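# Sort items into containers matching their sticker colors

## Task

Put every item inside the container whose color is the same as the color of the sticker on that item.

## Robot and tools

Robots: four identical i2rt Big YAM arms named arm1, arm2, arm3 and arm4. Each has six arm joints, a right hand (index, middle and ring fingers plus a thumb, four motorised hinges per digit, none coupled) and a wrist camera. Foot (base_link) poses in the scene frame, metres: arm1 (-0.646, +1.377, +0.954) quat_wxyz (+0.693, +0.004, -0.002, +0.721); arm2 (-0.676, -0.437, +0.873) (+0.720, +0.004, -0.005, -0.694); arm3 (+0.625, -1.441, +0.911) (+0.742, +0.006, +0.002, -0.670); arm4 (+0.664, +0.494, +0.926) (+0.687, +0.005, -0.005, +0.727). Each foot faces its own +x. The hand reaches about 1.06 m from the joint1 axis.

Frames: one shared scene frame, origin on the floor, +z up, metres. The hand point moves with the palm; its axes: +z along straight fingers toward the tips, +x across the palm away from the thumb, +y out of the palm face (palm surface at y = -0.062). A mast carrying the wrist camera sticks out on the palm side (x +0.05 to +0.10, z -0.16 to -0.11, up to y +0.06) and can collide with things. With joints 1, 5, 6 at 0 and the hand level and forward, the palm is up and the thumb on the right; joint6 alone cannot flip the palm fully down.

Tool move: arguments arm1..arm4 (each optional; an omitted arm gets nothing new) and cameras (list from arm1_cam_wrist..arm4_cam_wrist, cam_room_a1, cam_room_a2, cam_room_b1, cam_room_b2, or "all"; [] means none). Each arm's part is an object with:
- joints: absolute goals by name. joint1_rad -2.879..2.879 (yaw about foot, + counter-clockwise from above), joint2_rad 0..3.141 (shoulder), joint3_rad 0..3.019 (elbow), joint4_rad -1.692..1.57 (hand pitch, + fingers up), joint5_rad -1.57..1.57 (sideways, + to arm's right), joint6_rad -2.094..2.094 (roll, + clockwise seen from behind). Hand keys hand_index_mcp ... hand_thumb_ipl are each -1..1, a linear scale between the hinge's two stops, not radians; hand_current_limit -1..1 (maps to 0..550 mA, start +0.4) and hand_speed -0.96..1 (share (n+1)/2 of 8.5 rad/s, start -0.6) are settings.
- target: one absolute pose per arm, 7 numbers [x, y, z, qw, qx, qy, qz], scene frame, metres, the same form as the printed "hand" line. The hand travels straight from its current hand_target toward it. With target, joints may contain only hand keys.
- speed: top path speed with target only, 0.002..0.5 m/s, default 0.25; rotation capped at twice that in rad/s.
- min_time_s: 0.1..8 s, the shortest duration for that arm's joint motions.
All hand paths in a call finish together (slowest sets pace), last 0.5..10 s, and no call exceeds 15 s. The controller clips each step to 100 mm / 20 degrees from the measured hand; hands lag, stray and often stop a centimetre or more off. Unknown keys make a call invalid; out-of-range values get it refused, and a refusal cancels the rest of that reply's move, wait and finished_scene calls. A move with no action prints full state, images and the scene number.

Fingers: toward -1, _mcp curls a finger at the knuckle, _pip and _dip curl the middle and end joints, _abd swings it away from the thumb. Straight values: mcp +0.75, abd 0, pip +0.58, dip +0.70; thumb cmc +0.71 (flat beside palm; toward -1 brings it in front of the palm), axl +0.68, mcp +0.23, ipl +0.17. A motor grips only while its goal lies past the object's surface. Resending a hinge's measured position relaxes a grip; leaving a key out keeps it.

wait: seconds 0..10 plus cameras; robots keep their last commands. zoom_image: camera and region [x0, y0, x1, y1] in pixels of the latest full image (672x504), at most 504 each way. finished_scene: scene number; ends the scene irreversibly, so the items must stay packed without help.

Results: per-robot joint_positions (hand keys on their -1..1 scale), Joint velocities (rad/s, arm joints only; "within noise" means still), torques (N m, arm joints; numbers 3 and 4 wrap at ±28), hand, hand_target. The line "move" lists arms that got motion with "done" or their worst status. joint_status/hand_status words: off_target (rested short, may keep pushing); time_out (arm stuck, keeps pushing to a nearby goal; send reported positions to relax); not_followed, with "joint command not followed" or "pose unreachable" when a self/arm-collision check withheld targets; limit_stop_at_motor_heat after a heat stop (resend). on_its_own lists uncommanded motion; "held at" there is a target. hand_state gives one word per motor in key order: moving, goal, blocked (resting off goal and pressing), overload (shut down). <motor>_current_ma is positive when pushing toward -1. Robots marked "as last shown" were not part of the action. Pictures may be slightly older than the state.

Avoid: knocking or dropping anything off the work area or onto the floor; releasing items while moving; slamming into fixed or heavy objects; robots pressing or striking each other (including one hand squeezing another's fingers; the clearance check lets hands and cameras meet). Arms keep shoving after contact, so don't push into things. Long stretched-out poses, loads and unreachable goals heat motors: MOTOR HOT appears near 85 °C and at 100 °C the arm drops for 30-60 s. A finger motor drawing 495 mA or more for 5 s shuts off for 10 s, so use a modest hand_current_limit. Loose objects may be nudged occasionally; recheck with cameras.

Each tool is called after "Request:" by a JSON object that holds its "method" and its "body", one argument or row to a line.

## Session

Request:
{"method": "move", "body": {

}}

Scene clock: 0.00 s.
Joint torques (N m): no reading
Heat: arm1: hottest joint1_rad 26 °C; arm2: hottest joint1_rad 24 °C; arm3: hottest joint3_rad 25 °C; arm4: hottest joint2_rad 25 °C.
Joint velocities: within noise
arm1.joint_positions: joint1_rad=-0.015 joint2_rad=+0.631 joint3_rad=+1.352 joint4_rad=-1.272 joint5_rad=+0.115 joint6_rad=+1.145 hand_index_mcp=+0.753 hand_index_abd=+0.000 hand_index_pip=+0.577 hand_index_dip=+0.696 hand_middle_mcp=+0.753 hand_middle_abd=+0.000 hand_middle_pip=+0.577 hand_middle_dip=+0.696 hand_ring_mcp=+0.753 hand_ring_abd=+0.000 hand_ring_pip=+0.577 hand_ring_dip=+0.696 hand_thumb_cmc=+0.714 hand_thumb_axl=+0.677 hand_thumb_mcp=+0.226 hand_thumb_ipl=+0.168 hand_current_limit=+0.400 hand_speed=-0.600
arm1.joint_status: not commanded
arm1.hand_state: goal,goal,goal,goal,goal,goal,goal,goal,goal,goal,goal,goal,goal,goal,goal,goal
arm1.index_mcp_current_ma: 0
arm1.index_abd_current_ma: 0
arm1.index_pip_current_ma: 0
arm1.index_dip_current_ma: 0
arm1.middle_mcp_current_ma: 0
arm1.middle_abd_current_ma: 0
arm1.middle_pip_current_ma: 0
arm1.middle_dip_current_ma: 0
arm1.ring_mcp_current_ma: 0
arm1.ring_abd_current_ma: 0
arm1.ring_pip_current_ma: 0
arm1.ring_dip_current_ma: 0
arm1.thumb_cmc_current_ma: 0
arm1.thumb_axl_current_ma: 0
arm1.thumb_mcp_current_ma: 0
arm1.thumb_ipl_current_ma: 0
arm1.hand_goal_index_mcp: 0.754
arm1.hand_goal_index_abd: 0.000
arm1.hand_goal_index_pip: 0.576
arm1.hand_goal_index_dip: 0.696
arm1.hand_goal_middle_mcp: 0.754
arm1.hand_goal_middle_abd: 0.000
arm1.hand_goal_middle_pip: 0.576
arm1.hand_goal_middle_dip: 0.696
arm1.hand_goal_ring_mcp: 0.754
arm1.hand_goal_ring_abd: 0.000
arm1.hand_goal_ring_pip: 0.576
arm1.hand_goal_ring_dip: 0.696
arm1.hand_goal_thumb_cmc: 0.714
arm1.hand_goal_thumb_axl: 0.678
arm1.hand_goal_thumb_mcp: 0.226
arm1.hand_goal_thumb_ipl: 0.168
arm1.hand: x=-0.5434 y=+1.6265 z=+1.5049 quat_wxyz=(-0.230, +0.487, +0.721, +0.436) (m; scene frame)
arm1.hand_target: x=-0.5432 y=+1.6233 z=+1.5181 quat_wxyz=(-0.238, +0.484, +0.714, +0.447) (m; scene frame)
arm1.hand_status: not commanded
arm2.joint_positions: joint1_rad=-0.206 joint2_rad=+0.569 joint3_rad=+1.430 joint4_rad=-1.229 joint5_rad=-0.076 joint6_rad=+1.217 hand_index_mcp=+0.753 hand_index_abd=+0.000 hand_index_pip=+0.577 hand_index_dip=+0.696 hand_middle_mcp=+0.753 hand_middle_abd=+0.000 hand_middle_pip=+0.577 hand_middle_dip=+0.696 hand_ring_mcp=+0.753 hand_ring_abd=+0.000 hand_ring_pip=+0.577 hand_ring_dip=+0.696 hand_thumb_cmc=+0.714 hand_thumb_axl=+0.677 hand_thumb_mcp=+0.226 hand_thumb_ipl=+0.168 hand_current_limit=+0.400 hand_speed=-0.600
arm2.joint_status: not commanded
arm2.hand_state: goal,goal,goal,goal,goal,goal,goal,goal,goal,goal,goal,goal,goal,goal,goal,goal
arm2.index_mcp_current_ma: 0
arm2.index_abd_current_ma: 0
arm2.index_pip_current_ma: 0
arm2.index_dip_current_ma: 0
arm2.middle_mcp_current_ma: 0
arm2.middle_abd_current_ma: 0
arm2.middle_pip_current_ma: 0
arm2.middle_dip_current_ma: 0
arm2.ring_mcp_current_ma: 0
arm2.ring_abd_current_ma: 0
arm2.ring_pip_current_ma: 0
arm2.ring_dip_current_ma: 0
arm2.thumb_cmc_current_ma: 0
arm2.thumb_axl_current_ma: 0
arm2.thumb_mcp_current_ma: 0
arm2.thumb_ipl_current_ma: 0
arm2.hand_goal_index_mcp: 0.754
arm2.hand_goal_index_abd: 0.000
arm2.hand_goal_index_pip: 0.576
arm2.hand_goal_index_dip: 0.696
arm2.hand_goal_middle_mcp: 0.754
arm2.hand_goal_middle_abd: 0.000
arm2.hand_goal_middle_pip: 0.576
arm2.hand_goal_middle_dip: 0.696
arm2.hand_goal_ring_mcp: 0.754
arm2.hand_goal_ring_abd: 0.000
arm2.hand_goal_ring_pip: 0.576
arm2.hand_goal_ring_dip: 0.696
arm2.hand_goal_thumb_cmc: 0.714
arm2.hand_goal_thumb_axl: 0.678
arm2.hand_goal_thumb_mcp: 0.226
arm2.hand_goal_thumb_ipl: 0.168
arm2.hand: x=-0.7953 y=-0.6475 z=+1.4705 quat_wxyz=(+0.472, +0.645, -0.513, +0.315) (m; scene frame)
arm2.hand_target: x=-0.7948 y=-0.6439 z=+1.4841 quat_wxyz=(+0.483, +0.638, -0.507, +0.320) (m; scene frame)
arm2.hand_status: not commanded
arm3.joint_positions: joint1_rad=-0.298 joint2_rad=+0.639 joint3_rad=+1.429 joint4_rad=-1.381 joint5_rad=-0.068 joint6_rad=+1.193 hand_index_mcp=+0.753 hand_index_abd=+0.000 hand_index_pip=+0.577 hand_index_dip=+0.696 hand_middle_mcp=+0.753 hand_middle_abd=+0.000 hand_middle_pip=+0.577 hand_middle_dip=+0.696 hand_ring_mcp=+0.753 hand_ring_abd=+0.000 hand_ring_pip=+0.577 hand_ring_dip=+0.696 hand_thumb_cmc=+0.714 hand_thumb_axl=+0.677 hand_thumb_mcp=+0.226 hand_thumb_ipl=+0.168 hand_current_limit=+0.400 hand_speed=-0.600
arm3.joint_status: not commanded
arm3.hand_state: goal,goal,goal,goal,goal,goal,goal,goal,goal,goal,goal,goal,goal,goal,goal,goal
arm3.index_mcp_current_ma: 0
arm3.index_abd_current_ma: 0
arm3.index_pip_current_ma: 0
arm3.index_dip_current_ma: 0
arm3.middle_mcp_current_ma: 0
arm3.middle_abd_current_ma: 0
arm3.middle_pip_current_ma: 0
arm3.middle_dip_current_ma: 0
arm3.ring_mcp_current_ma: 0
arm3.ring_abd_current_ma: 0
arm3.ring_pip_current_ma: 0
arm3.ring_dip_current_ma: 0
arm3.thumb_cmc_current_ma: 0
arm3.thumb_axl_current_ma: 0
arm3.thumb_mcp_current_ma: 0
arm3.thumb_ipl_current_ma: 0
arm3.hand_goal_index_mcp: 0.754
arm3.hand_goal_index_abd: 0.000
arm3.hand_goal_index_pip: 0.576
arm3.hand_goal_index_dip: 0.696
arm3.hand_goal_middle_mcp: 0.754
arm3.hand_goal_middle_abd: 0.000
arm3.hand_goal_middle_pip: 0.576
arm3.hand_goal_middle_dip: 0.696
arm3.hand_goal_ring_mcp: 0.754
arm3.hand_goal_ring_abd: 0.000
arm3.hand_goal_ring_pip: 0.576
arm3.hand_goal_ring_dip: 0.696
arm3.hand_goal_thumb_cmc: 0.714
arm3.hand_goal_thumb_axl: 0.678
arm3.hand_goal_thumb_mcp: 0.226
arm3.hand_goal_thumb_ipl: 0.168
arm3.hand: x=+0.5003 y=-1.6716 z=+1.4576 quat_wxyz=(+0.393, +0.689, -0.555, +0.249) (m; scene frame)
arm3.hand_target: x=+0.5008 y=-1.6693 z=+1.4680 quat_wxyz=(+0.403, +0.685, -0.551, +0.254) (m; scene frame)
arm3.hand_status: not commanded
arm4.joint_positions: joint1_rad=+0.168 joint2_rad=+0.637 joint3_rad=+1.366 joint4_rad=-1.209 joint5_rad=+0.070 joint6_rad=+1.054 hand_index_mcp=+0.753 hand_index_abd=+0.000 hand_index_pip=+0.577 hand_index_dip=+0.696 hand_middle_mcp=+0.753 hand_middle_abd=+0.000 hand_middle_pip=+0.577 hand_middle_dip=+0.696 hand_ring_mcp=+0.753 hand_ring_abd=+0.000 hand_ring_pip=+0.577 hand_ring_dip=+0.696 hand_thumb_cmc=+0.714 hand_thumb_axl=+0.677 hand_thumb_mcp=+0.226 hand_thumb_ipl=+0.168 hand_current_limit=+0.400 hand_speed=-0.600
arm4.joint_status: not commanded
arm4.hand_state: goal,goal,goal,goal,goal,goal,goal,goal,goal,goal,goal,goal,goal,goal,goal,goal
arm4.index_mcp_current_ma: 0
arm4.index_abd_current_ma: 0
arm4.index_pip_current_ma: 0
arm4.index_dip_current_ma: 0
arm4.middle_mcp_current_ma: 0
arm4.middle_abd_current_ma: 0
arm4.middle_pip_current_ma: 0
arm4.middle_dip_current_ma: 0
arm4.ring_mcp_current_ma: 0
arm4.ring_abd_current_ma: 0
arm4.ring_pip_current_ma: 0
arm4.ring_dip_current_ma: 0
arm4.thumb_cmc_current_ma: 0
arm4.thumb_axl_current_ma: 0
arm4.thumb_mcp_current_ma: 0
arm4.thumb_ipl_current_ma: 0
arm4.hand_goal_index_mcp: 0.754
arm4.hand_goal_index_abd: 0.000
arm4.hand_goal_index_pip: 0.576
arm4.hand_goal_index_dip: 0.696
arm4.hand_goal_middle_mcp: 0.754
arm4.hand_goal_middle_abd: 0.000
arm4.hand_goal_middle_pip: 0.576
arm4.hand_goal_middle_dip: 0.696
arm4.hand_goal_ring_mcp: 0.754
arm4.hand_goal_ring_abd: 0.000
arm4.hand_goal_ring_pip: 0.576
arm4.hand_goal_ring_dip: 0.696
arm4.hand_goal_thumb_cmc: 0.714
arm4.hand_goal_thumb_axl: 0.678
arm4.hand_goal_thumb_mcp: 0.226
arm4.hand_goal_thumb_ipl: 0.168
arm4.hand: x=+0.6999 y=+0.7671 z=+1.5030 quat_wxyz=(-0.288, +0.359, +0.771, +0.440) (m; scene frame)
arm4.hand_target: x=+0.7007 y=+0.7638 z=+1.5149 quat_wxyz=(-0.295, +0.356, +0.765, +0.449) (m; scene frame)
arm4.hand_status: not commanded
pictures: arm1_cam_wrist, arm2_cam_wrist, arm3_cam_wrist, arm4_cam_wrist, cam_room_a1, cam_room_a2, cam_room_b1, cam_room_b2

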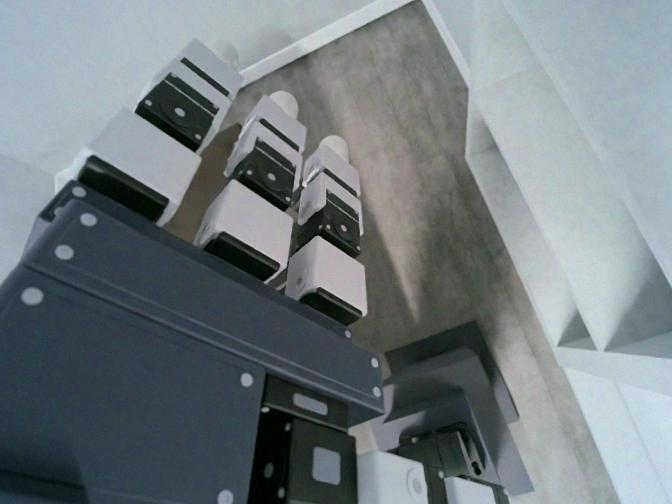

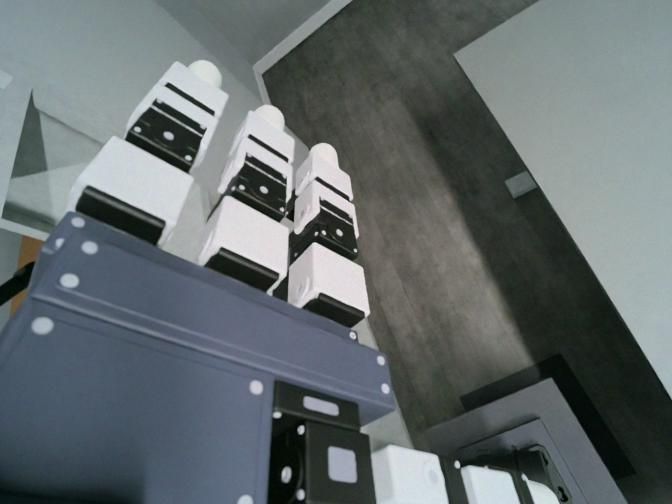

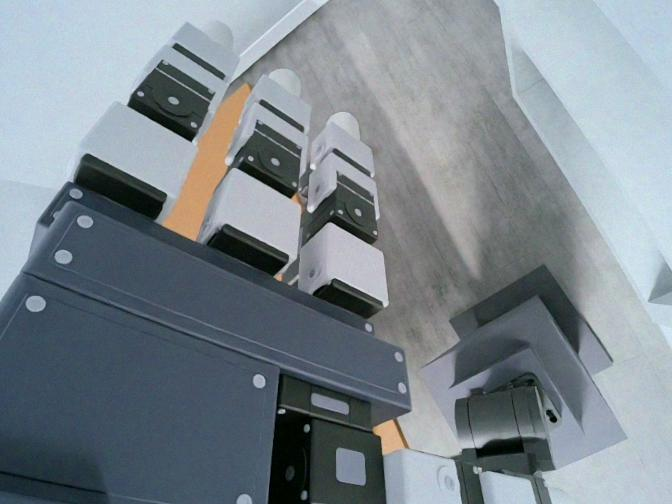

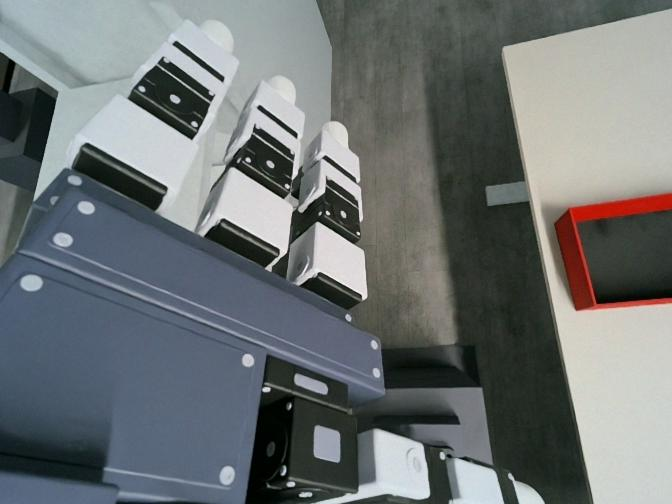

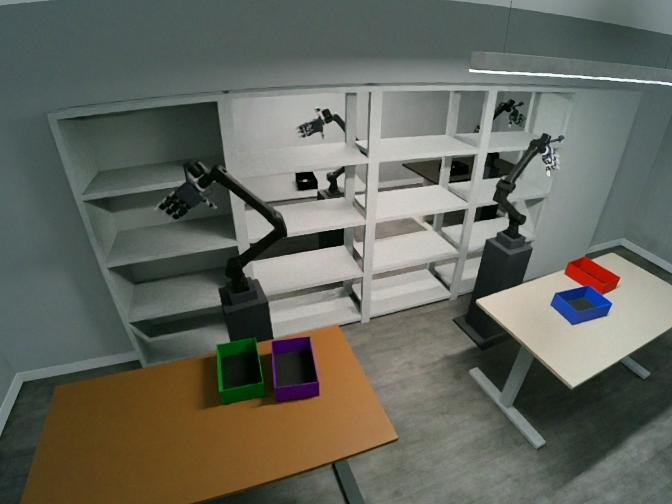

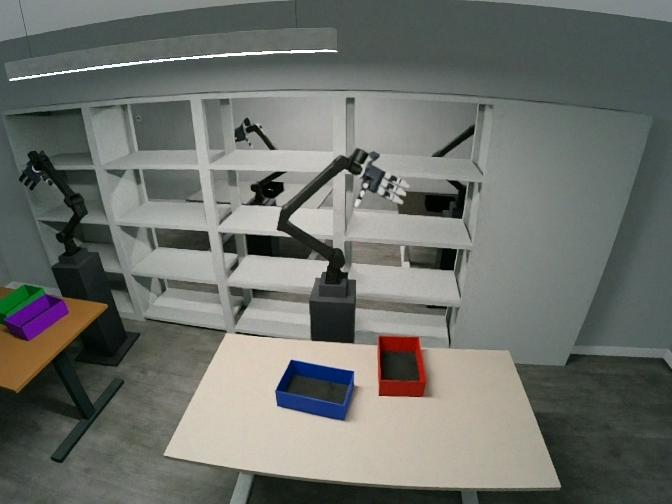

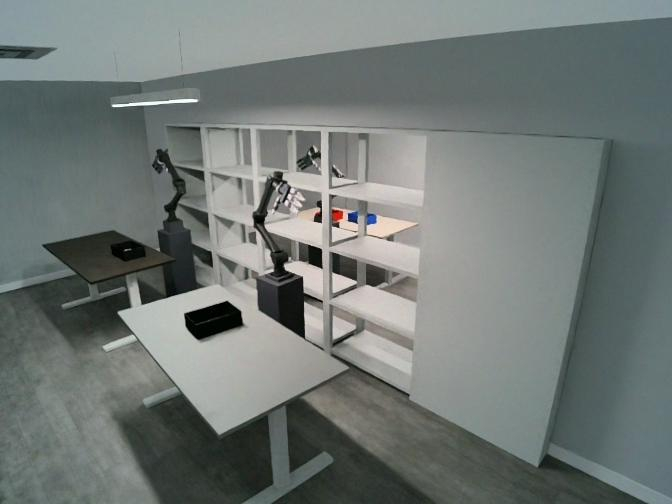

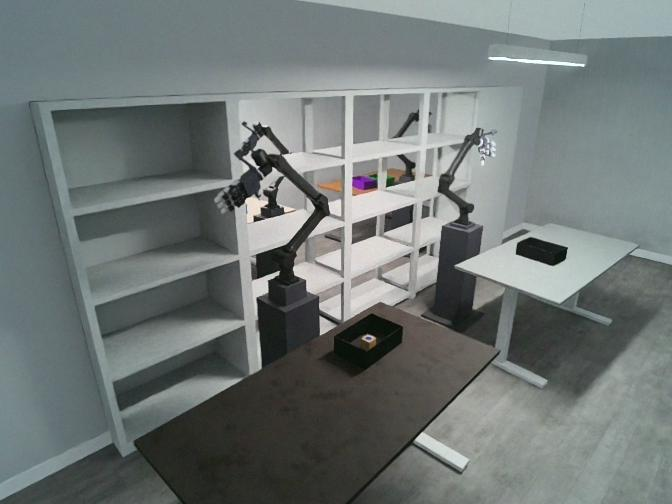

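Request:
{"method": "zoom_image", "body": {
  "camera": "cam_room_b2",
  "region": [260, 280, 512, 469]
}}

Request:
{"method": "zoom_image", "body": {
  "camera": "cam_room_b1",
  "region": [40, 200, 292, 389]
}}

Request:
{"method": "zoom_image", "body": {
  "camera": "cam_room_a1",
  "region": [150, 300, 402, 489]
}}

Request:
{"method": "zoom_image", "body": {
  "camera": "cam_room_a2",
  "region": [220, 300, 472, 489]
}}

Scaled by 2.000 from the camera's 672x504 image, which has a finer 960x720 frame.

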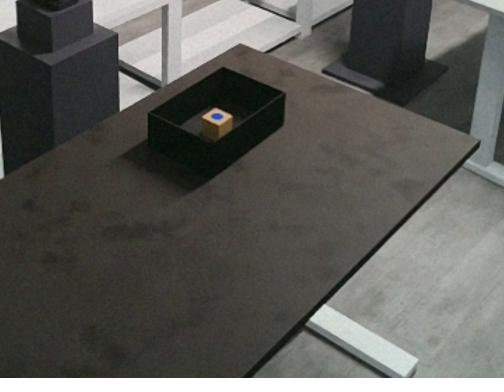

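Scaled by 2.000 from the camera's 672x504 image, which has a finer 960x720 frame.

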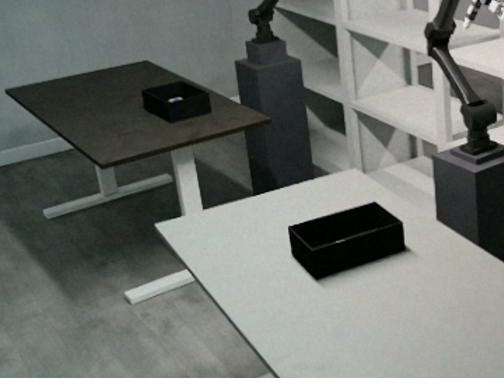

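Scaled by 2.000 from the camera's 672x504 image, which has a finer 960x720 frame.

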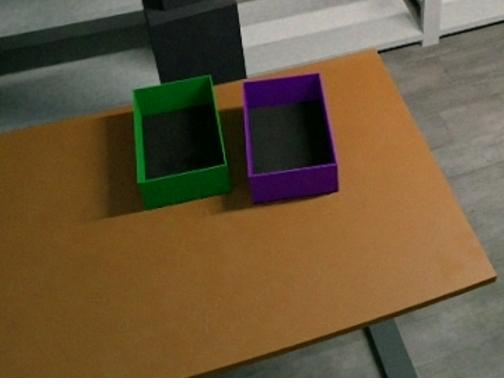

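Scaled by 2.000 from the camera's 672x504 image, which has a finer 960x720 frame.

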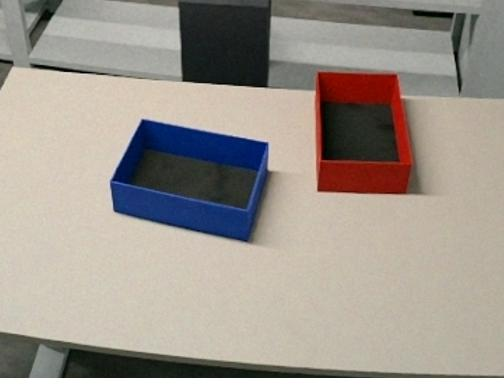

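Request:
{"method": "zoom_image", "body": {
  "camera": "cam_room_a2",
  "region": [180, 80, 516, 332]
}}

Request:
{"method": "zoom_image", "body": {
  "camera": "cam_room_a1",
  "region": [200, 80, 536, 332]
}}

Request:
{"method": "zoom_image", "body": {
  "camera": "cam_room_b2",
  "region": [200, 80, 536, 332]
}}

Request:
{"method": "zoom_image", "body": {
  "camera": "cam_room_b1",
  "region": [140, 110, 476, 362]
}}

Scaled by 1.500 from the camera's 672x504 image, which has a finer 960x720 frame.

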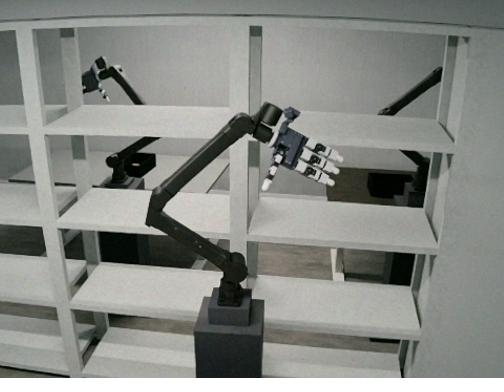

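Scaled by 1.500 from the camera's 672x504 image, which has a finer 960x720 frame.

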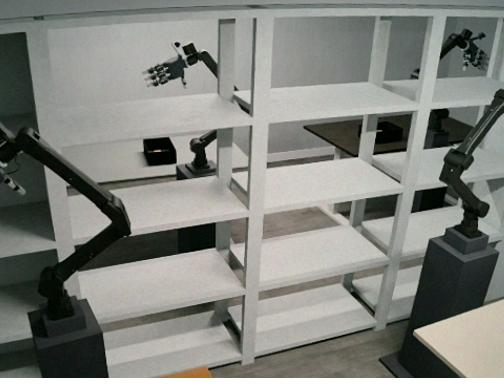

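Scaled by 1.500 from the camera's 672x504 image, which has a finer 960x720 frame.

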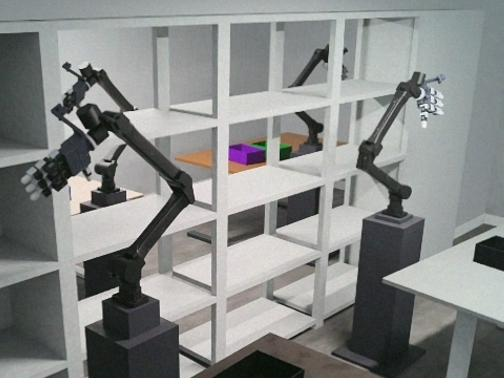

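Scaled by 1.500 from the camera's 672x504 image, which has a finer 960x720 frame.

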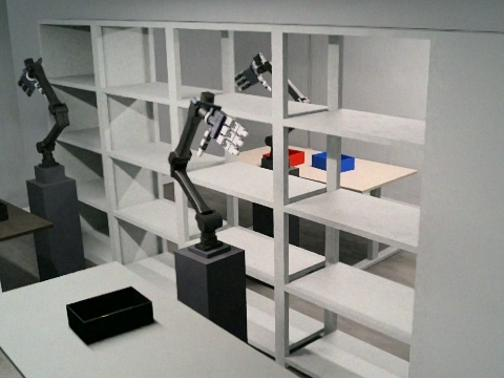

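Request:
{"method": "move", "body": {
  "arm1": {"joints":{"joint1_rad":1.66,"joint2_rad":1.2,"joint3_rad":1.4,"joint4_rad":-1.4,"joint5_rad":0,"joint6_rad":0},"min_time_s":4},
  "arm2": {"joints":{"joint1_rad":-1.46,"joint2_rad":1.2,"joint3_rad":1.4,"joint4_rad":-1.4,"joint5_rad":0,"joint6_rad":0},"min_time_s":4},
  "cameras": ["arm1_cam_wrist","arm2_cam_wrist","cam_room_b2"]
}}

Scene clock: 170.10 s.
Joint torques (N m): arm1=[1.2 -7.3 15.45 1.48 -0.13 -0.09] | arm2=[-0.73 -9.58 9.11 0.85 0.08 -0.18] | arm3=[-1.2 0.5 8.91 2.65 -0.13 -0.07] | arm4=[-0.85 1.44 10.47 2.1 0.07 -0.02]
Heat: arm1: hottest joint3_rad 36 °C; arm2: hottest joint3_rad 31 °C; arm3: hottest joint3_rad 32 °C; arm4: hottest joint3_rad 31 °C.
move: arm1 done; arm2 done
Joint velocities: within noise
arm1.joint_positions: joint1_rad=+1.661 joint2_rad=+1.192 joint3_rad=+1.352 joint4_rad=-1.389 joint5_rad=+0.001 joint6_rad=+0.010 hand_index_mcp=+0.756 hand_index_abd=+0.001 hand_index_pip=+0.577 hand_index_dip=+0.696 hand_middle_mcp=+0.756 hand_middle_abd=+0.001 hand_middle_pip=+0.577 hand_middle_dip=+0.696 hand_ring_mcp=+0.756 hand_ring_abd=+0.001 hand_ring_pip=+0.577 hand_ring_dip=+0.696 hand_thumb_cmc=+0.717 hand_thumb_axl=+0.677 hand_thumb_mcp=+0.224 hand_thumb_ipl=+0.168 hand_current_limit=+0.400 hand_speed=-0.600
arm1.joint_status: all done
arm1.hand_state: goal,goal,goal,goal,goal,goal,goal,goal,goal,goal,goal,goal,goal,goal,goal,goal
arm1.index_mcp_current_ma: 6
arm1.index_abd_current_ma: 1
arm1.index_pip_current_ma: 2
arm1.index_dip_current_ma: 0
arm1.middle_mcp_current_ma: 7
arm1.middle_abd_current_ma: 1
arm1.middle_pip_current_ma: 2
arm1.middle_dip_current_ma: 0
arm1.ring_mcp_current_ma: 8
arm1.ring_abd_current_ma: 2
arm1.ring_pip_current_ma: 2
arm1.ring_dip_current_ma: 0
arm1.thumb_cmc_current_ma: 11
arm1.thumb_axl_current_ma: -2
arm1.thumb_mcp_current_ma: -9
arm1.thumb_ipl_current_ma: -1
arm1.hand_goal_index_mcp: 0.754
arm1.hand_goal_index_abd: 0.000
arm1.hand_goal_index_pip: 0.576
arm1.hand_goal_index_dip: 0.696
arm1.hand_goal_middle_mcp: 0.754
arm1.hand_goal_middle_abd: 0.000
arm1.hand_goal_middle_pip: 0.576
arm1.hand_goal_middle_dip: 0.696
arm1.hand_goal_ring_mcp: 0.754
arm1.hand_goal_ring_abd: 0.000
arm1.hand_goal_ring_pip: 0.576
arm1.hand_goal_ring_dip: 0.696
arm1.hand_goal_thumb_cmc: 0.714
arm1.hand_goal_thumb_axl: 0.678
arm1.hand_goal_thumb_mcp: 0.226
arm1.hand_goal_thumb_ipl: 0.168
arm1.hand: x=-1.1288 y=+1.3352 z=+1.3185 quat_wxyz=(-0.126, -0.737, +0.653, +0.116) (m; scene frame)
arm1.hand_target: x=-1.1349 y=+1.3336 z=+1.3394 quat_wxyz=(-0.137, -0.738, +0.648, +0.126) (m; scene frame)
arm1.hand_status: not commanded
arm2.joint_positions: joint1_rad=-1.459 joint2_rad=+1.201 joint3_rad=+1.394 joint4_rad=-1.390 joint5_rad=-0.001 joint6_rad=+0.008 hand_index_mcp=+0.756 hand_index_abd=+0.001 hand_index_pip=+0.577 hand_index_dip=+0.696 hand_middle_mcp=+0.756 hand_middle_abd=+0.001 hand_middle_pip=+0.577 hand_middle_dip=+0.696 hand_ring_mcp=+0.757 hand_ring_abd=+0.001 hand_ring_pip=+0.577 hand_ring_dip=+0.696 hand_thumb_cmc=+0.717 hand_thumb_axl=+0.677 hand_thumb_mcp=+0.224 hand_thumb_ipl=+0.168 hand_current_limit=+0.400 hand_speed=-0.600
arm2.joint_status: all done
arm2.hand_state: goal,goal,goal,goal,goal,goal,goal,goal,goal,goal,goal,goal,goal,goal,goal,goal
arm2.index_mcp_current_ma: 0
arm2.index_abd_current_ma: 0
arm2.index_pip_current_ma: 0
arm2.index_dip_current_ma: 0
arm2.middle_mcp_current_ma: 0
arm2.middle_abd_current_ma: 0
arm2.middle_pip_current_ma: 0
arm2.middle_dip_current_ma: 0
arm2.ring_mcp_current_ma: 0
arm2.ring_abd_current_ma: 0
arm2.ring_pip_current_ma: 0
arm2.ring_dip_current_ma: 0
arm2.thumb_cmc_current_ma: 0
arm2.thumb_axl_current_ma: 0
arm2.thumb_mcp_current_ma: 0
arm2.thumb_ipl_current_ma: 0
arm2.hand_goal_index_mcp: 0.754
arm2.hand_goal_index_abd: 0.000
arm2.hand_goal_index_pip: 0.576
arm2.hand_goal_index_dip: 0.696
arm2.hand_goal_middle_mcp: 0.754
arm2.hand_goal_middle_abd: 0.000
arm2.hand_goal_middle_pip: 0.576
arm2.hand_goal_middle_dip: 0.696
arm2.hand_goal_ring_mcp: 0.754
arm2.hand_goal_ring_abd: 0.000
arm2.hand_goal_ring_pip: 0.576
arm2.hand_goal_ring_dip: 0.696
arm2.hand_goal_thumb_cmc: 0.714
arm2.hand_goal_thumb_axl: 0.678
arm2.hand_goal_thumb_mcp: 0.226
arm2.hand_goal_thumb_ipl: 0.168
arm2.hand: x=-1.1709 y=-0.4848 z=+1.2489 quat_wxyz=(+0.138, +0.742, -0.646, -0.115) (m; scene frame)
arm2.hand_target: x=-1.1697 y=-0.4848 z=+1.2514 quat_wxyz=(+0.136, +0.745, -0.643, -0.115) (m; scene frame)
arm2.hand_status: not commanded
arm3, arm4: as last shown
arm3.joint_positions: joint1_rad=-0.298 joint2_rad=+0.639 joint3_rad=+1.429 joint4_rad=-1.381 joint5_rad=-0.068 joint6_rad=+1.193 hand_index_mcp=+0.753 hand_index_abd=+0.000 hand_index_pip=+0.577 hand_index_dip=+0.696 hand_middle_mcp=+0.753 hand_middle_abd=+0.000 hand_middle_pip=+0.577 hand_middle_dip=+0.696 hand_ring_mcp=+0.753 hand_ring_abd=+0.001 hand_ring_pip=+0.577 hand_ring_dip=+0.696 hand_thumb_cmc=+0.714 hand_thumb_axl=+0.677 hand_thumb_mcp=+0.226 hand_thumb_ipl=+0.168 hand_current_limit=+0.400 hand_speed=-0.600
arm3.index_pip_current_ma: 1
arm3.middle_pip_current_ma: 1
arm3.ring_pip_current_ma: 1
arm3.thumb_axl_current_ma: -1
arm4.joint_positions: joint1_rad=+0.168 joint2_rad=+0.637 joint3_rad=+1.366 joint4_rad=-1.209 joint5_rad=+0.070 joint6_rad=+1.054 hand_index_mcp=+0.755 hand_index_abd=+0.000 hand_index_pip=+0.577 hand_index_dip=+0.696 hand_middle_mcp=+0.756 hand_middle_abd=+0.000 hand_middle_pip=+0.577 hand_middle_dip=+0.696 hand_ring_mcp=+0.756 hand_ring_abd=+0.000 hand_ring_pip=+0.577 hand_ring_dip=+0.696 hand_thumb_cmc=+0.716 hand_thumb_axl=+0.677 hand_thumb_mcp=+0.226 hand_thumb_ipl=+0.168 hand_current_limit=+0.400 hand_speed=-0.600
arm4.index_mcp_current_ma: 7
arm4.index_abd_current_ma: 1
arm4.index_pip_current_ma: 3
arm4.middle_mcp_current_ma: 8
arm4.middle_abd_current_ma: 1
arm4.middle_pip_current_ma: 3
arm4.ring_mcp_current_ma: 8
arm4.ring_abd_current_ma: 1
arm4.ring_pip_current_ma: 3
arm4.thumb_cmc_current_ma: 8
arm4.thumb_axl_current_ma: -4
arm4.thumb_mcp_current_ma: -1
arm4.thumb_ipl_current_ma: -2
pictures: arm1_cam_wrist, arm2_cam_wrist, cam_room_b2
camera_calibration:
arm1_cam_wrist: T_world_to_cam=[[-0.707521, 0.666804, 0.234067, -1.96612], [0.679521, 0.550955, 0.484459, -0.649639], [0.194078, 0.501818, -0.842919, 0.784401], [0, 0, 0, 1]] pos_world=[-1.10186, 1.27531, 1.43611]
arm2_cam_wrist: T_world_to_cam=[[-0.664578, 0.696728, 0.27001, -0.750115], [0.729338, 0.526265, 0.437164, 0.519081], [0.162488, 0.487458, -0.857894, 1.63122], [0, 0, 0, 1]] pos_world=[-1.14215, -0.545701, 1.37503]

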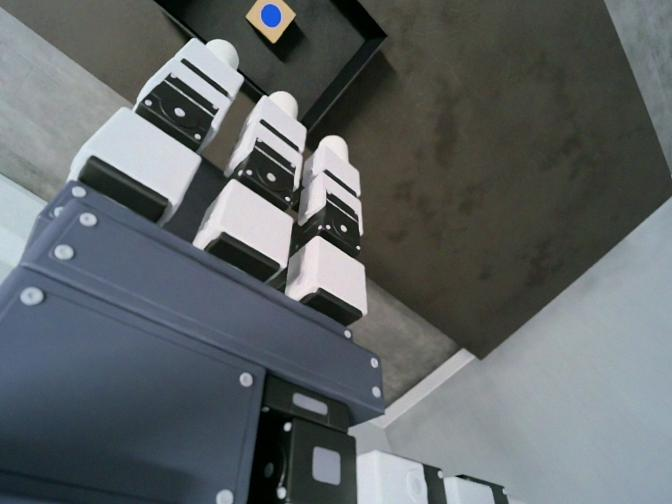

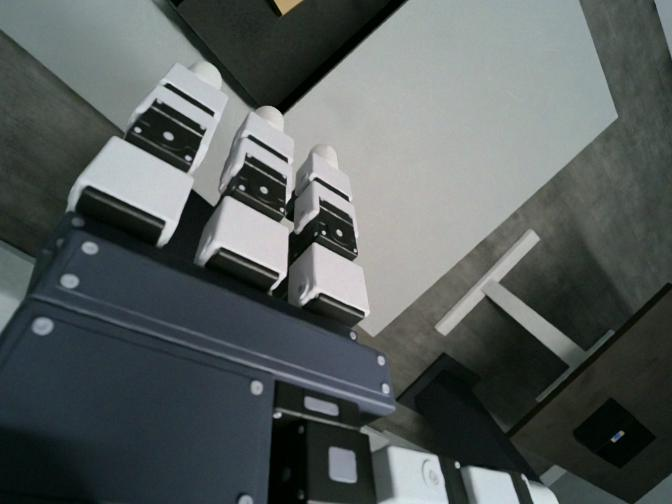

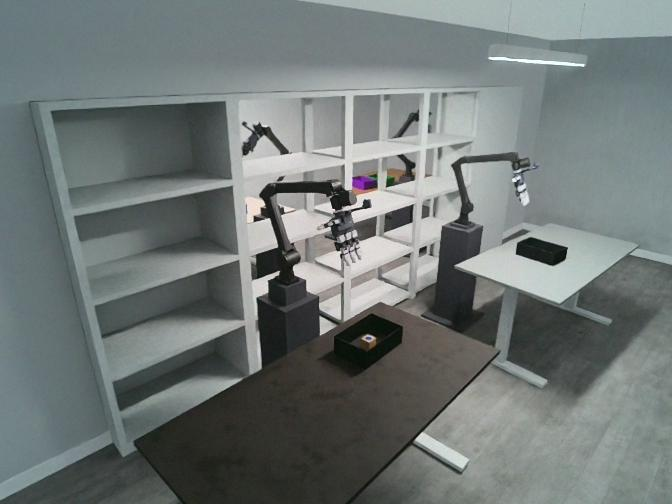

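Request:
{"method": "zoom_image", "body": {
  "camera": "arm1_cam_wrist",
  "region": [140, 0, 440, 160]
}}

Scaled by 1.680 from the camera's 672x504 image, which has a finer 960x720 frame.

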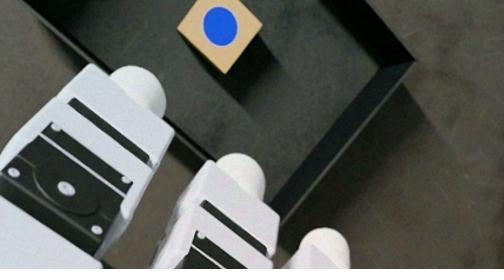

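Request:
{"method": "move", "body": {
  "arm1": {"target":[-1.17,1.28,1.02,0.2942,-0.7103,0.5908,-0.2447],"speed":0.3,"joints":{"hand_index_mcp":1,"hand_index_pip":-0.98,"hand_index_dip":0.98,"hand_middle_mcp":1,"hand_middle_pip":-0.98,"hand_middle_dip":0.98,"hand_ring_mcp":1,"hand_ring_pip":-0.98,"hand_ring_dip":-0.98,"hand_thumb_cmc":-0.571,"hand_thumb_mcp":-0.112}},
  "cameras": ["arm1_cam_wrist","cam_room_b2"]
}}

Scene clock: 268.03 s.
Joint torques (N m): arm1=[1.61 -15.62 12.01 -0.51 -0.31 0.11] | arm2=[-0.38 -9.23 9.17 0.91 0.08 -0.17] | arm3=[-1.2 0.5 8.91 2.65 -0.13 -0.06] | arm4=[-0.85 1.44 10.52 2.11 0.06 -0.03]
Heat: arm1: hottest joint3_rad 44 °C; arm2: hottest joint3_rad 29 °C; arm3: hottest joint3_rad 33 °C; arm4: hottest joint3_rad 32 °C.
move: arm1 off_target
Joint velocities: within noise
arm1.joint_positions: joint1_rad=+1.749 joint2_rad=+1.934 joint3_rad=+1.525 joint4_rad=-1.692 joint5_rad=-0.016 joint6_rad=+0.020 hand_index_mcp=+0.997 hand_index_abd=+0.001 hand_index_pip=-0.974 hand_index_dip=+0.977 hand_middle_mcp=+0.997 hand_middle_abd=+0.001 hand_middle_pip=-0.974 hand_middle_dip=+0.978 hand_ring_mcp=+0.990 hand_ring_abd=+0.001 hand_ring_pip=-0.903 hand_ring_dip=-0.775 hand_thumb_cmc=-0.568 hand_thumb_axl=+0.677 hand_thumb_mcp=-0.114 hand_thumb_ipl=+0.168 hand_current_limit=+0.400 hand_speed=-0.600
arm1.joint_status: hand_ring_pip off_target (ended at -0.903, target -0.980); hand_ring_dip off_target (ended at -0.775, target -0.980); the others done
arm1.hand_state: goal,goal,goal,goal,goal,goal,goal,goal,goal,goal,blocked,blocked,goal,goal,goal,goal
arm1.index_mcp_current_ma: -9
arm1.index_abd_current_ma: 1
arm1.index_pip_current_ma: 21
arm1.index_dip_current_ma: -8
arm1.middle_mcp_current_ma: -10
arm1.middle_abd_current_ma: 1
arm1.middle_pip_current_ma: 20
arm1.middle_dip_current_ma: -8
arm1.ring_mcp_current_ma: -36
arm1.ring_abd_current_ma: 2
arm1.ring_pip_current_ma: 333
arm1.ring_dip_current_ma: 385
arm1.thumb_cmc_current_ma: 7
arm1.thumb_axl_current_ma: -2
arm1.thumb_mcp_current_ma: -7
arm1.thumb_ipl_current_ma: -1
arm1.hand_goal_index_mcp: 1.000
arm1.hand_goal_index_abd: 0.000
arm1.hand_goal_index_pip: -0.980
arm1.hand_goal_index_dip: 0.980
arm1.hand_goal_middle_mcp: 1.000
arm1.hand_goal_middle_abd: 0.000
arm1.hand_goal_middle_pip: -0.980
arm1.hand_goal_middle_dip: 0.980
arm1.hand_goal_ring_mcp: 1.000
arm1.hand_goal_ring_abd: 0.000
arm1.hand_goal_ring_pip: -0.980
arm1.hand_goal_ring_dip: -0.980
arm1.hand_goal_thumb_cmc: -0.570
arm1.hand_goal_thumb_axl: 0.678
arm1.hand_goal_thumb_mcp: -0.112
arm1.hand_goal_thumb_ipl: 0.168
arm1.hand: x=-1.1567 y=+1.2864 z=+1.0073 quat_wxyz=(+0.203, -0.744, +0.615, -0.164) (m; scene frame)
arm1.hand_target: x=-1.1691 y=+1.2802 z=+1.0195 quat_wxyz=(+0.192, -0.747, +0.618, -0.156) (m; scene frame)
arm1.hand_status: off_target (0.020 m and 14.8 deg from the pose sent, 0.306 m and 64.8 deg at the start; a joint's target at an end of its range on 49 of 79 steps)
arm2, arm3, arm4: as last shown
pictures: arm1_cam_wrist, cam_room_b2
camera_calibration:
arm1_cam_wrist: T_world_to_cam=[[-0.708503, 0.626247, -0.325327, -1.26587], [0.0175212, 0.476462, 0.879021, -1.52029], [0.70549, 0.617089, -0.348547, 0.497176], [0, 0, 0, 1]] pos_world=[-1.22099, 1.21031, 1.09783]

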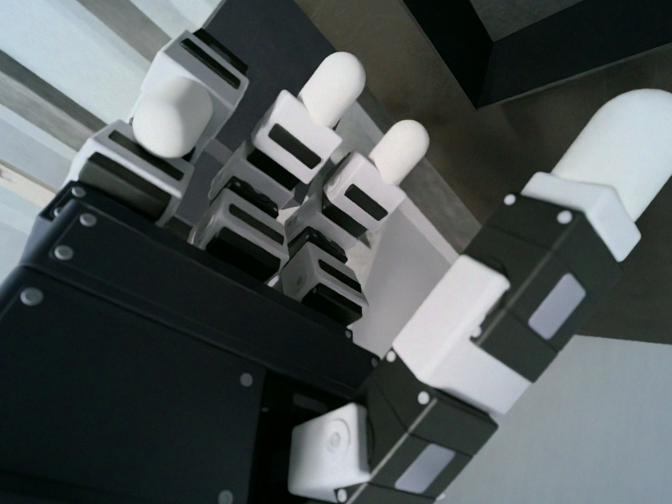

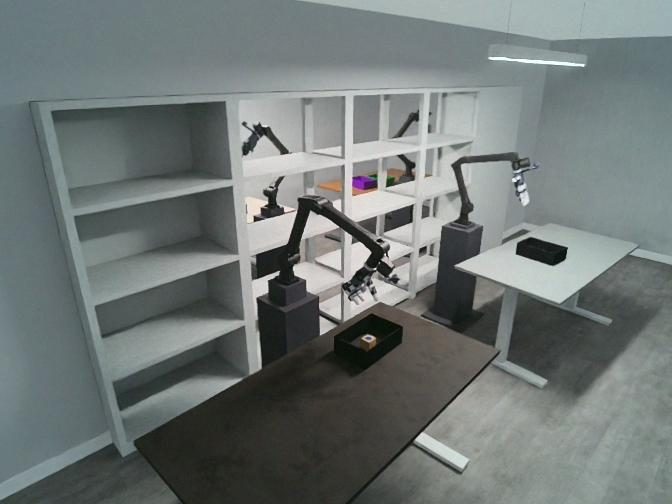

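Request:
{"method": "move", "body": {
  "arm1": {"target":[-1.17,1.275,0.91,0.2776,-0.6702,0.6360,-0.2634],"speed":0.2,"joints":{"hand_ring_pip":-0.85,"hand_ring_dip":-0.7}},
  "cameras": ["arm1_cam_wrist","cam_room_b2"]
}}

Scene clock: 302.17 s.
Joint torques (N m): arm1=[1.14 -16.91 10.43 -0.96 -0.41 0.15] | arm2=[-0.62 -9.41 9.18 0.94 0.06 -0.16] | arm3=[-1.14 0.44 8.91 2.63 -0.13 -0.07] | arm4=[-0.79 1.38 10.52 2.11 0.09 -0.04]
Heat: arm1: hottest joint3_rad 40 °C; arm2: hottest joint3_rad 30 °C; arm3: hottest joint3_rad 33 °C; arm4: hottest joint3_rad 32 °C.
move: arm1 off_target
Joint velocities: within noise
arm1.joint_positions: joint1_rad=+1.749 joint2_rad=+2.185 joint3_rad=+1.615 joint4_rad=-1.693 joint5_rad=-0.114 joint6_rad=+0.110 hand_index_mcp=+0.997 hand_index_abd=+0.001 hand_index_pip=-0.974 hand_index_dip=+0.977 hand_middle_mcp=+0.997 hand_middle_abd=+0.001 hand_middle_pip=-0.975 hand_middle_dip=+0.978 hand_ring_mcp=+0.990 hand_ring_abd=+0.001 hand_ring_pip=-0.850 hand_ring_dip=-0.702 hand_thumb_cmc=-0.568 hand_thumb_axl=+0.677 hand_thumb_mcp=-0.114 hand_thumb_ipl=+0.168 hand_current_limit=+0.400 hand_speed=-0.600
arm1.joint_status: all done
arm1.hand_state: goal,goal,goal,goal,goal,goal,goal,goal,goal,goal,goal,goal,goal,goal,goal,goal
arm1.index_mcp_current_ma: -10
arm1.index_abd_current_ma: 1
arm1.index_pip_current_ma: 19
arm1.index_dip_current_ma: -8
arm1.middle_mcp_current_ma: -11
arm1.middle_abd_current_ma: 1
arm1.middle_pip_current_ma: 18
arm1.middle_dip_current_ma: -8
arm1.ring_mcp_current_ma: -36
arm1.ring_abd_current_ma: 2
arm1.ring_pip_current_ma: 1
arm1.ring_dip_current_ma: -7
arm1.thumb_cmc_current_ma: 7
arm1.thumb_axl_current_ma: -2
arm1.thumb_mcp_current_ma: -7
arm1.thumb_ipl_current_ma: -1
arm1.hand_goal_index_mcp: 1.000
arm1.hand_goal_index_abd: 0.000
arm1.hand_goal_index_pip: -0.980
arm1.hand_goal_index_dip: 0.980
arm1.hand_goal_middle_mcp: 1.000
arm1.hand_goal_middle_abd: 0.000
arm1.hand_goal_middle_pip: -0.980
arm1.hand_goal_middle_dip: 0.980
arm1.hand_goal_ring_mcp: 1.000
arm1.hand_goal_ring_abd: 0.000
arm1.hand_goal_ring_pip: -0.850
arm1.hand_goal_ring_dip: -0.700
arm1.hand_goal_thumb_cmc: -0.570
arm1.hand_goal_thumb_axl: 0.678
arm1.hand_goal_thumb_mcp: -0.112
arm1.hand_goal_thumb_ipl: 0.168
arm1.hand: x=-1.1579 y=+1.2772 z=+0.9048 quat_wxyz=(+0.246, -0.685, +0.644, -0.237) (m; scene frame)
arm1.hand_target: x=-1.1693 y=+1.2751 z=+0.9097 quat_wxyz=(+0.240, -0.684, +0.649, -0.233) (m; scene frame)
arm1.hand_status: off_target (0.013 m and 5.2 deg from the pose sent, 0.099 m and 16.8 deg at the start; a joint's target at an end of its range on 43 of 44 steps)
arm2, arm3, arm4: as last shown
pictures: arm1_cam_wrist, cam_room_b2
camera_calibration:
arm1_cam_wrist: T_world_to_cam=[[-0.55657, 0.712516, -0.42726, -1.13628], [-0.0688021, 0.472979, 0.878384, -1.52084], [0.827947, 0.518278, -0.214223, 0.614391], [0, 0, 0, 1]] pos_world=[-1.24574, 1.21051, 0.982008]

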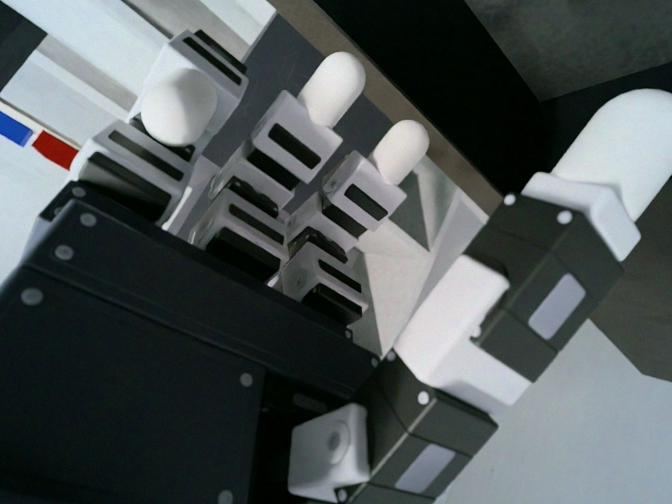

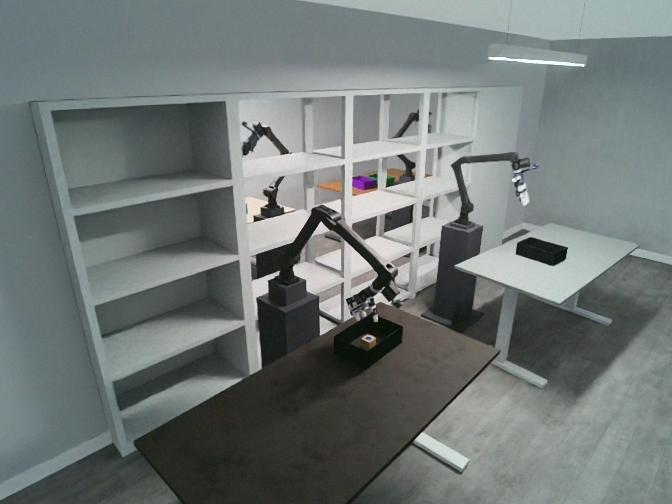

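Request:
{"method": "zoom_image", "body": {
  "camera": "cam_room_b2",
  "region": [320, 270, 440, 390]
}}

Scaled by 4.200 from the camera's 672x504 image, which has a finer 960x720 frame.

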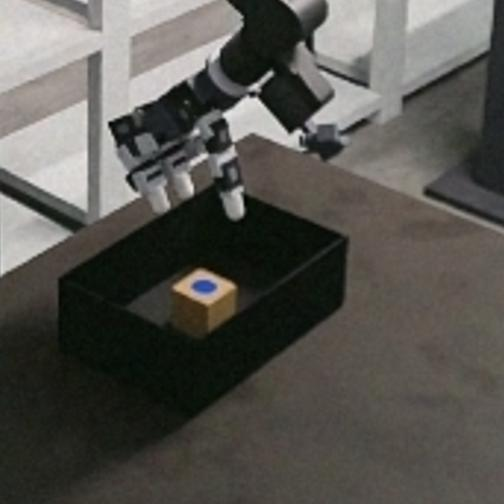

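Request:
{"method": "move", "body": {
  "arm1": {"target":[-1.248,1.3045,1.06,0,-0.7071,0.7071,0],"speed":0.25,"joints":{"hand_index_mcp":0.754,"hand_index_pip":0.576,"hand_index_dip":0.696,"hand_index_abd":0.08,"hand_middle_mcp":1,"hand_middle_pip":-0.85,"hand_middle_dip":-0.7,"hand_ring_mcp":0.754,"hand_ring_pip":0.576,"hand_ring_dip":0.696,"hand_ring_abd":-0.08,"hand_thumb_cmc":0.714,"hand_thumb_mcp":0.226}},
  "cameras": ["arm1_cam_wrist","cam_room_b2"]
}}

Request:
{"method": "zoom_image", "body": {
  "camera": "cam_room_b2",
  "region": [320, 220, 470, 370]
}}

Scene clock: 417.57 s.
Joint torques (N m): arm1=[0.5 -15.74 9.62 1.54 0.04 0.12] | arm2=[-0.56 -9.23 9.11 0.9 0.08 -0.18] | arm3=[-1.2 0.5 8.91 2.65 -0.13 -0.07] | arm4=[-0.5 1.55 10.51 2.11 0.08 -0.04]
Heat: arm1: hottest joint3_rad 36 °C; arm2: hottest joint3_rad 30 °C; arm3: hottest joint3_rad 33 °C; arm4: hottest joint3_rad 33 °C.
move: arm1 done
Joint velocities: within noise
arm1.joint_positions: joint1_rad=+1.716 joint2_rad=+1.791 joint3_rad=+1.426 joint4_rad=-1.227 joint5_rad=-0.013 joint6_rad=+0.168 hand_index_mcp=+0.752 hand_index_abd=+0.077 hand_index_pip=+0.573 hand_index_dip=+0.699 hand_middle_mcp=+0.996 hand_middle_abd=+0.001 hand_middle_pip=-0.851 hand_middle_dip=-0.697 hand_ring_mcp=+0.752 hand_ring_abd=-0.076 hand_ring_pip=+0.573 hand_ring_dip=+0.693 hand_thumb_cmc=+0.711 hand_thumb_axl=+0.677 hand_thumb_mcp=+0.216 hand_thumb_ipl=+0.168 hand_current_limit=+0.400 hand_speed=-0.600
arm1.joint_status: all done
arm1.hand_state: goal,goal,goal,goal,goal,goal,goal,goal,goal,goal,goal,goal,goal,goal,goal,goal
arm1.index_mcp_current_ma: -6
arm1.index_abd_current_ma: -9
arm1.index_pip_current_ma: -10
arm1.index_dip_current_ma: 9
arm1.middle_mcp_current_ma: -12
arm1.middle_abd_current_ma: 1
arm1.middle_pip_current_ma: -2
arm1.middle_dip_current_ma: 9
arm1.ring_mcp_current_ma: -7
arm1.ring_abd_current_ma: 10
arm1.ring_pip_current_ma: -10
arm1.ring_dip_current_ma: -9
arm1.thumb_cmc_current_ma: -10
arm1.thumb_axl_current_ma: -2
arm1.thumb_mcp_current_ma: -46
arm1.thumb_ipl_current_ma: -1
arm1.hand_goal_index_mcp: 0.754
arm1.hand_goal_index_abd: 0.080
arm1.hand_goal_index_pip: 0.576
arm1.hand_goal_index_dip: 0.696
arm1.hand_goal_middle_mcp: 1.000
arm1.hand_goal_middle_abd: 0.000
arm1.hand_goal_middle_pip: -0.850
arm1.hand_goal_middle_dip: -0.700
arm1.hand_goal_ring_mcp: 0.754
arm1.hand_goal_ring_abd: -0.080
arm1.hand_goal_ring_pip: 0.576
arm1.hand_goal_ring_dip: 0.696
arm1.hand_goal_thumb_cmc: 0.714
arm1.hand_goal_thumb_axl: 0.678
arm1.hand_goal_thumb_mcp: 0.226
arm1.hand_goal_thumb_ipl: 0.168
arm1.hand: x=-1.2446 y=+1.3001 z=+1.0552 quat_wxyz=(+0.006, -0.712, +0.702, -0.007) (m; scene frame)
arm1.hand_target: x=-1.2480 y=+1.3046 z=+1.0601 quat_wxyz=(+0.000, -0.707, +0.707, +0.000) (m; scene frame)
arm1.hand_status: done (0.007 m and 1.4 deg from the pose sent, 0.182 m and 40.0 deg at the start)
arm2, arm3, arm4: as last shown
pictures: arm1_cam_wrist, cam_room_b2
camera_calibration:
arm1_cam_wrist: T_world_to_cam=[[-0.675038, 0.737751, -0.00688207, -1.76049], [0.514361, 0.477283, 0.712484, -0.774438], [0.52892, 0.477414, -0.701655, 0.901952], [0, 0, 0, 1]] pos_world=[-1.26712, 1.23783, 1.17252]

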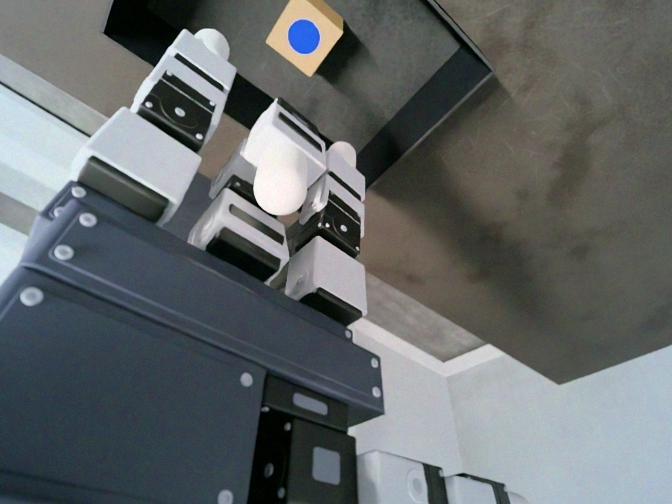

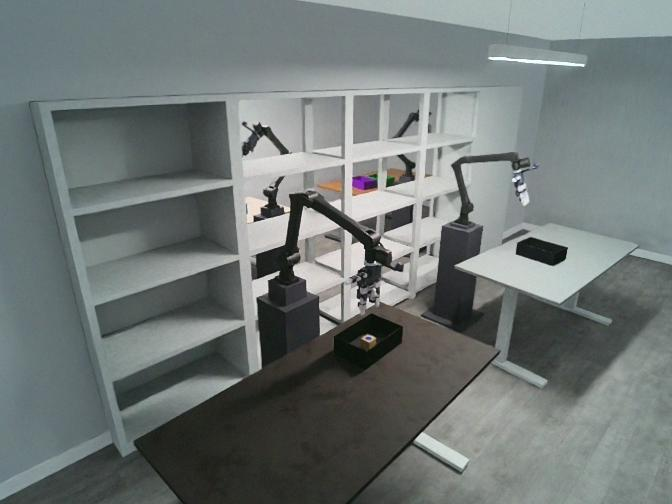

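Scaled by 3.360 from the camera's 672x504 image, which has a finer 960x720 frame.

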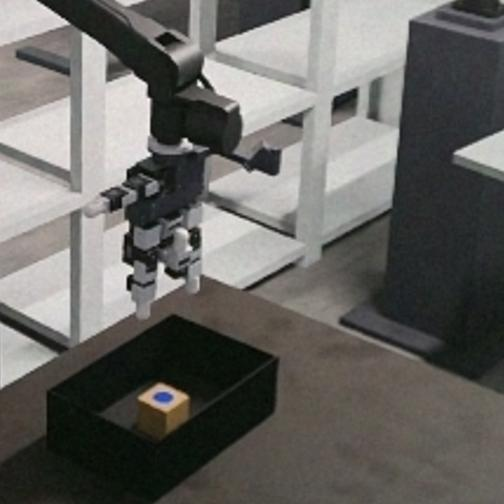

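Request:
{"method": "zoom_image", "body": {
  "camera": "arm1_cam_wrist",
  "region": [200, 0, 400, 150]
}}

Scaled by 2.520 from the camera's 672x504 image, which has a finer 960x720 frame.

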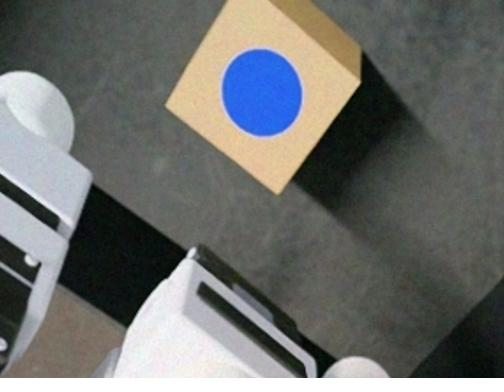

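Request:
{"method": "move", "body": {
  "arm1": {"target":[-1.252,1.301,0.90,0,-0.7313,0.682,0],"speed":0.2},
  "cameras": ["arm1_cam_wrist"]
}}

Scene clock: 443.13 s.
Joint torques (N m): arm1=[0.26 -15.79 8.24 1.55 0.04 -0.04] | arm2=[-0.5 -9.29 9.13 0.9 0.06 -0.17] | arm3=[-1.14 0.5 8.91 2.63 -0.13 -0.06] | arm4=[-0.97 1.49 10.48 2.02 0.07 -0.03]
Heat: arm1: hottest joint3_rad 36 °C; arm2: hottest joint3_rad 30 °C; arm3: hottest joint3_rad 33 °C; arm4: hottest joint3_rad 33 °C.
move: arm1 done
Joint velocities: within noise
arm1.joint_positions: joint1_rad=+1.715 joint2_rad=+1.998 joint3_rad=+1.272 joint4_rad=-0.860 joint5_rad=-0.013 joint6_rad=+0.115 hand_index_mcp=+0.752 hand_index_abd=+0.077 hand_index_pip=+0.573 hand_index_dip=+0.699 hand_middle_mcp=+0.997 hand_middle_abd=+0.001 hand_middle_pip=-0.850 hand_middle_dip=-0.697 hand_ring_mcp=+0.752 hand_ring_abd=-0.076 hand_ring_pip=+0.574 hand_ring_dip=+0.693 hand_thumb_cmc=+0.712 hand_thumb_axl=+0.677 hand_thumb_mcp=+0.216 hand_thumb_ipl=+0.168 hand_current_limit=+0.400 hand_speed=-0.600
arm1.joint_status: not commanded
arm1.hand_state: goal,goal,goal,goal,goal,goal,goal,goal,goal,goal,goal,goal,goal,goal,goal,goal
arm1.index_mcp_current_ma: -6
arm1.index_abd_current_ma: -9
arm1.index_pip_current_ma: -8
arm1.index_dip_current_ma: 9
arm1.middle_mcp_current_ma: -11
arm1.middle_abd_current_ma: 1
arm1.middle_pip_current_ma: -1
arm1.middle_dip_current_ma: 9
arm1.ring_mcp_current_ma: -7
arm1.ring_abd_current_ma: 10
arm1.ring_pip_current_ma: -8
arm1.ring_dip_current_ma: -9
arm1.thumb_cmc_current_ma: -8
arm1.thumb_axl_current_ma: -2
arm1.thumb_mcp_current_ma: -46
arm1.thumb_ipl_current_ma: -1
arm1.hand_goal_index_mcp: 0.754
arm1.hand_goal_index_abd: 0.080
arm1.hand_goal_index_pip: 0.576
arm1.hand_goal_index_dip: 0.696
arm1.hand_goal_middle_mcp: 1.000
arm1.hand_goal_middle_abd: 0.000
arm1.hand_goal_middle_pip: -0.850
arm1.hand_goal_middle_dip: -0.700
arm1.hand_goal_ring_mcp: 0.754
arm1.hand_goal_ring_abd: -0.080
arm1.hand_goal_ring_pip: 0.576
arm1.hand_goal_ring_dip: 0.696
arm1.hand_goal_thumb_cmc: 0.714
arm1.hand_goal_thumb_axl: 0.678
arm1.hand_goal_thumb_mcp: 0.226
arm1.hand_goal_thumb_ipl: 0.168
arm1.hand: x=-1.2463 y=+1.2973 z=+0.8996 quat_wxyz=(+0.004, -0.731, +0.683, -0.005) (m; scene frame)
arm1.hand_target: x=-1.2519 y=+1.3010 z=+0.9001 quat_wxyz=(+0.000, -0.731, +0.682, +0.000) (m; scene frame)
arm1.hand_status: done (0.007 m and 0.8 deg from the pose sent, 0.155 m and 3.3 deg at the start)
arm2, arm3, arm4: as last shown
pictures: arm1_cam_wrist
camera_calibration:
arm1_cam_wrist: T_world_to_cam=[[-0.712979, 0.701169, -0.00478286, -1.76234], [0.491937, 0.505061, 0.709163, -0.722365], [0.499658, 0.503266, -0.705029, 0.728008], [0, 0, 0, 1]] pos_world=[-1.26491, 1.23416, 1.01711]

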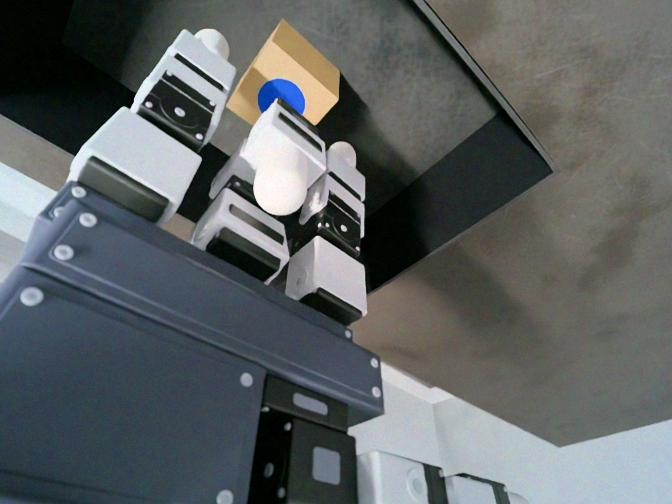

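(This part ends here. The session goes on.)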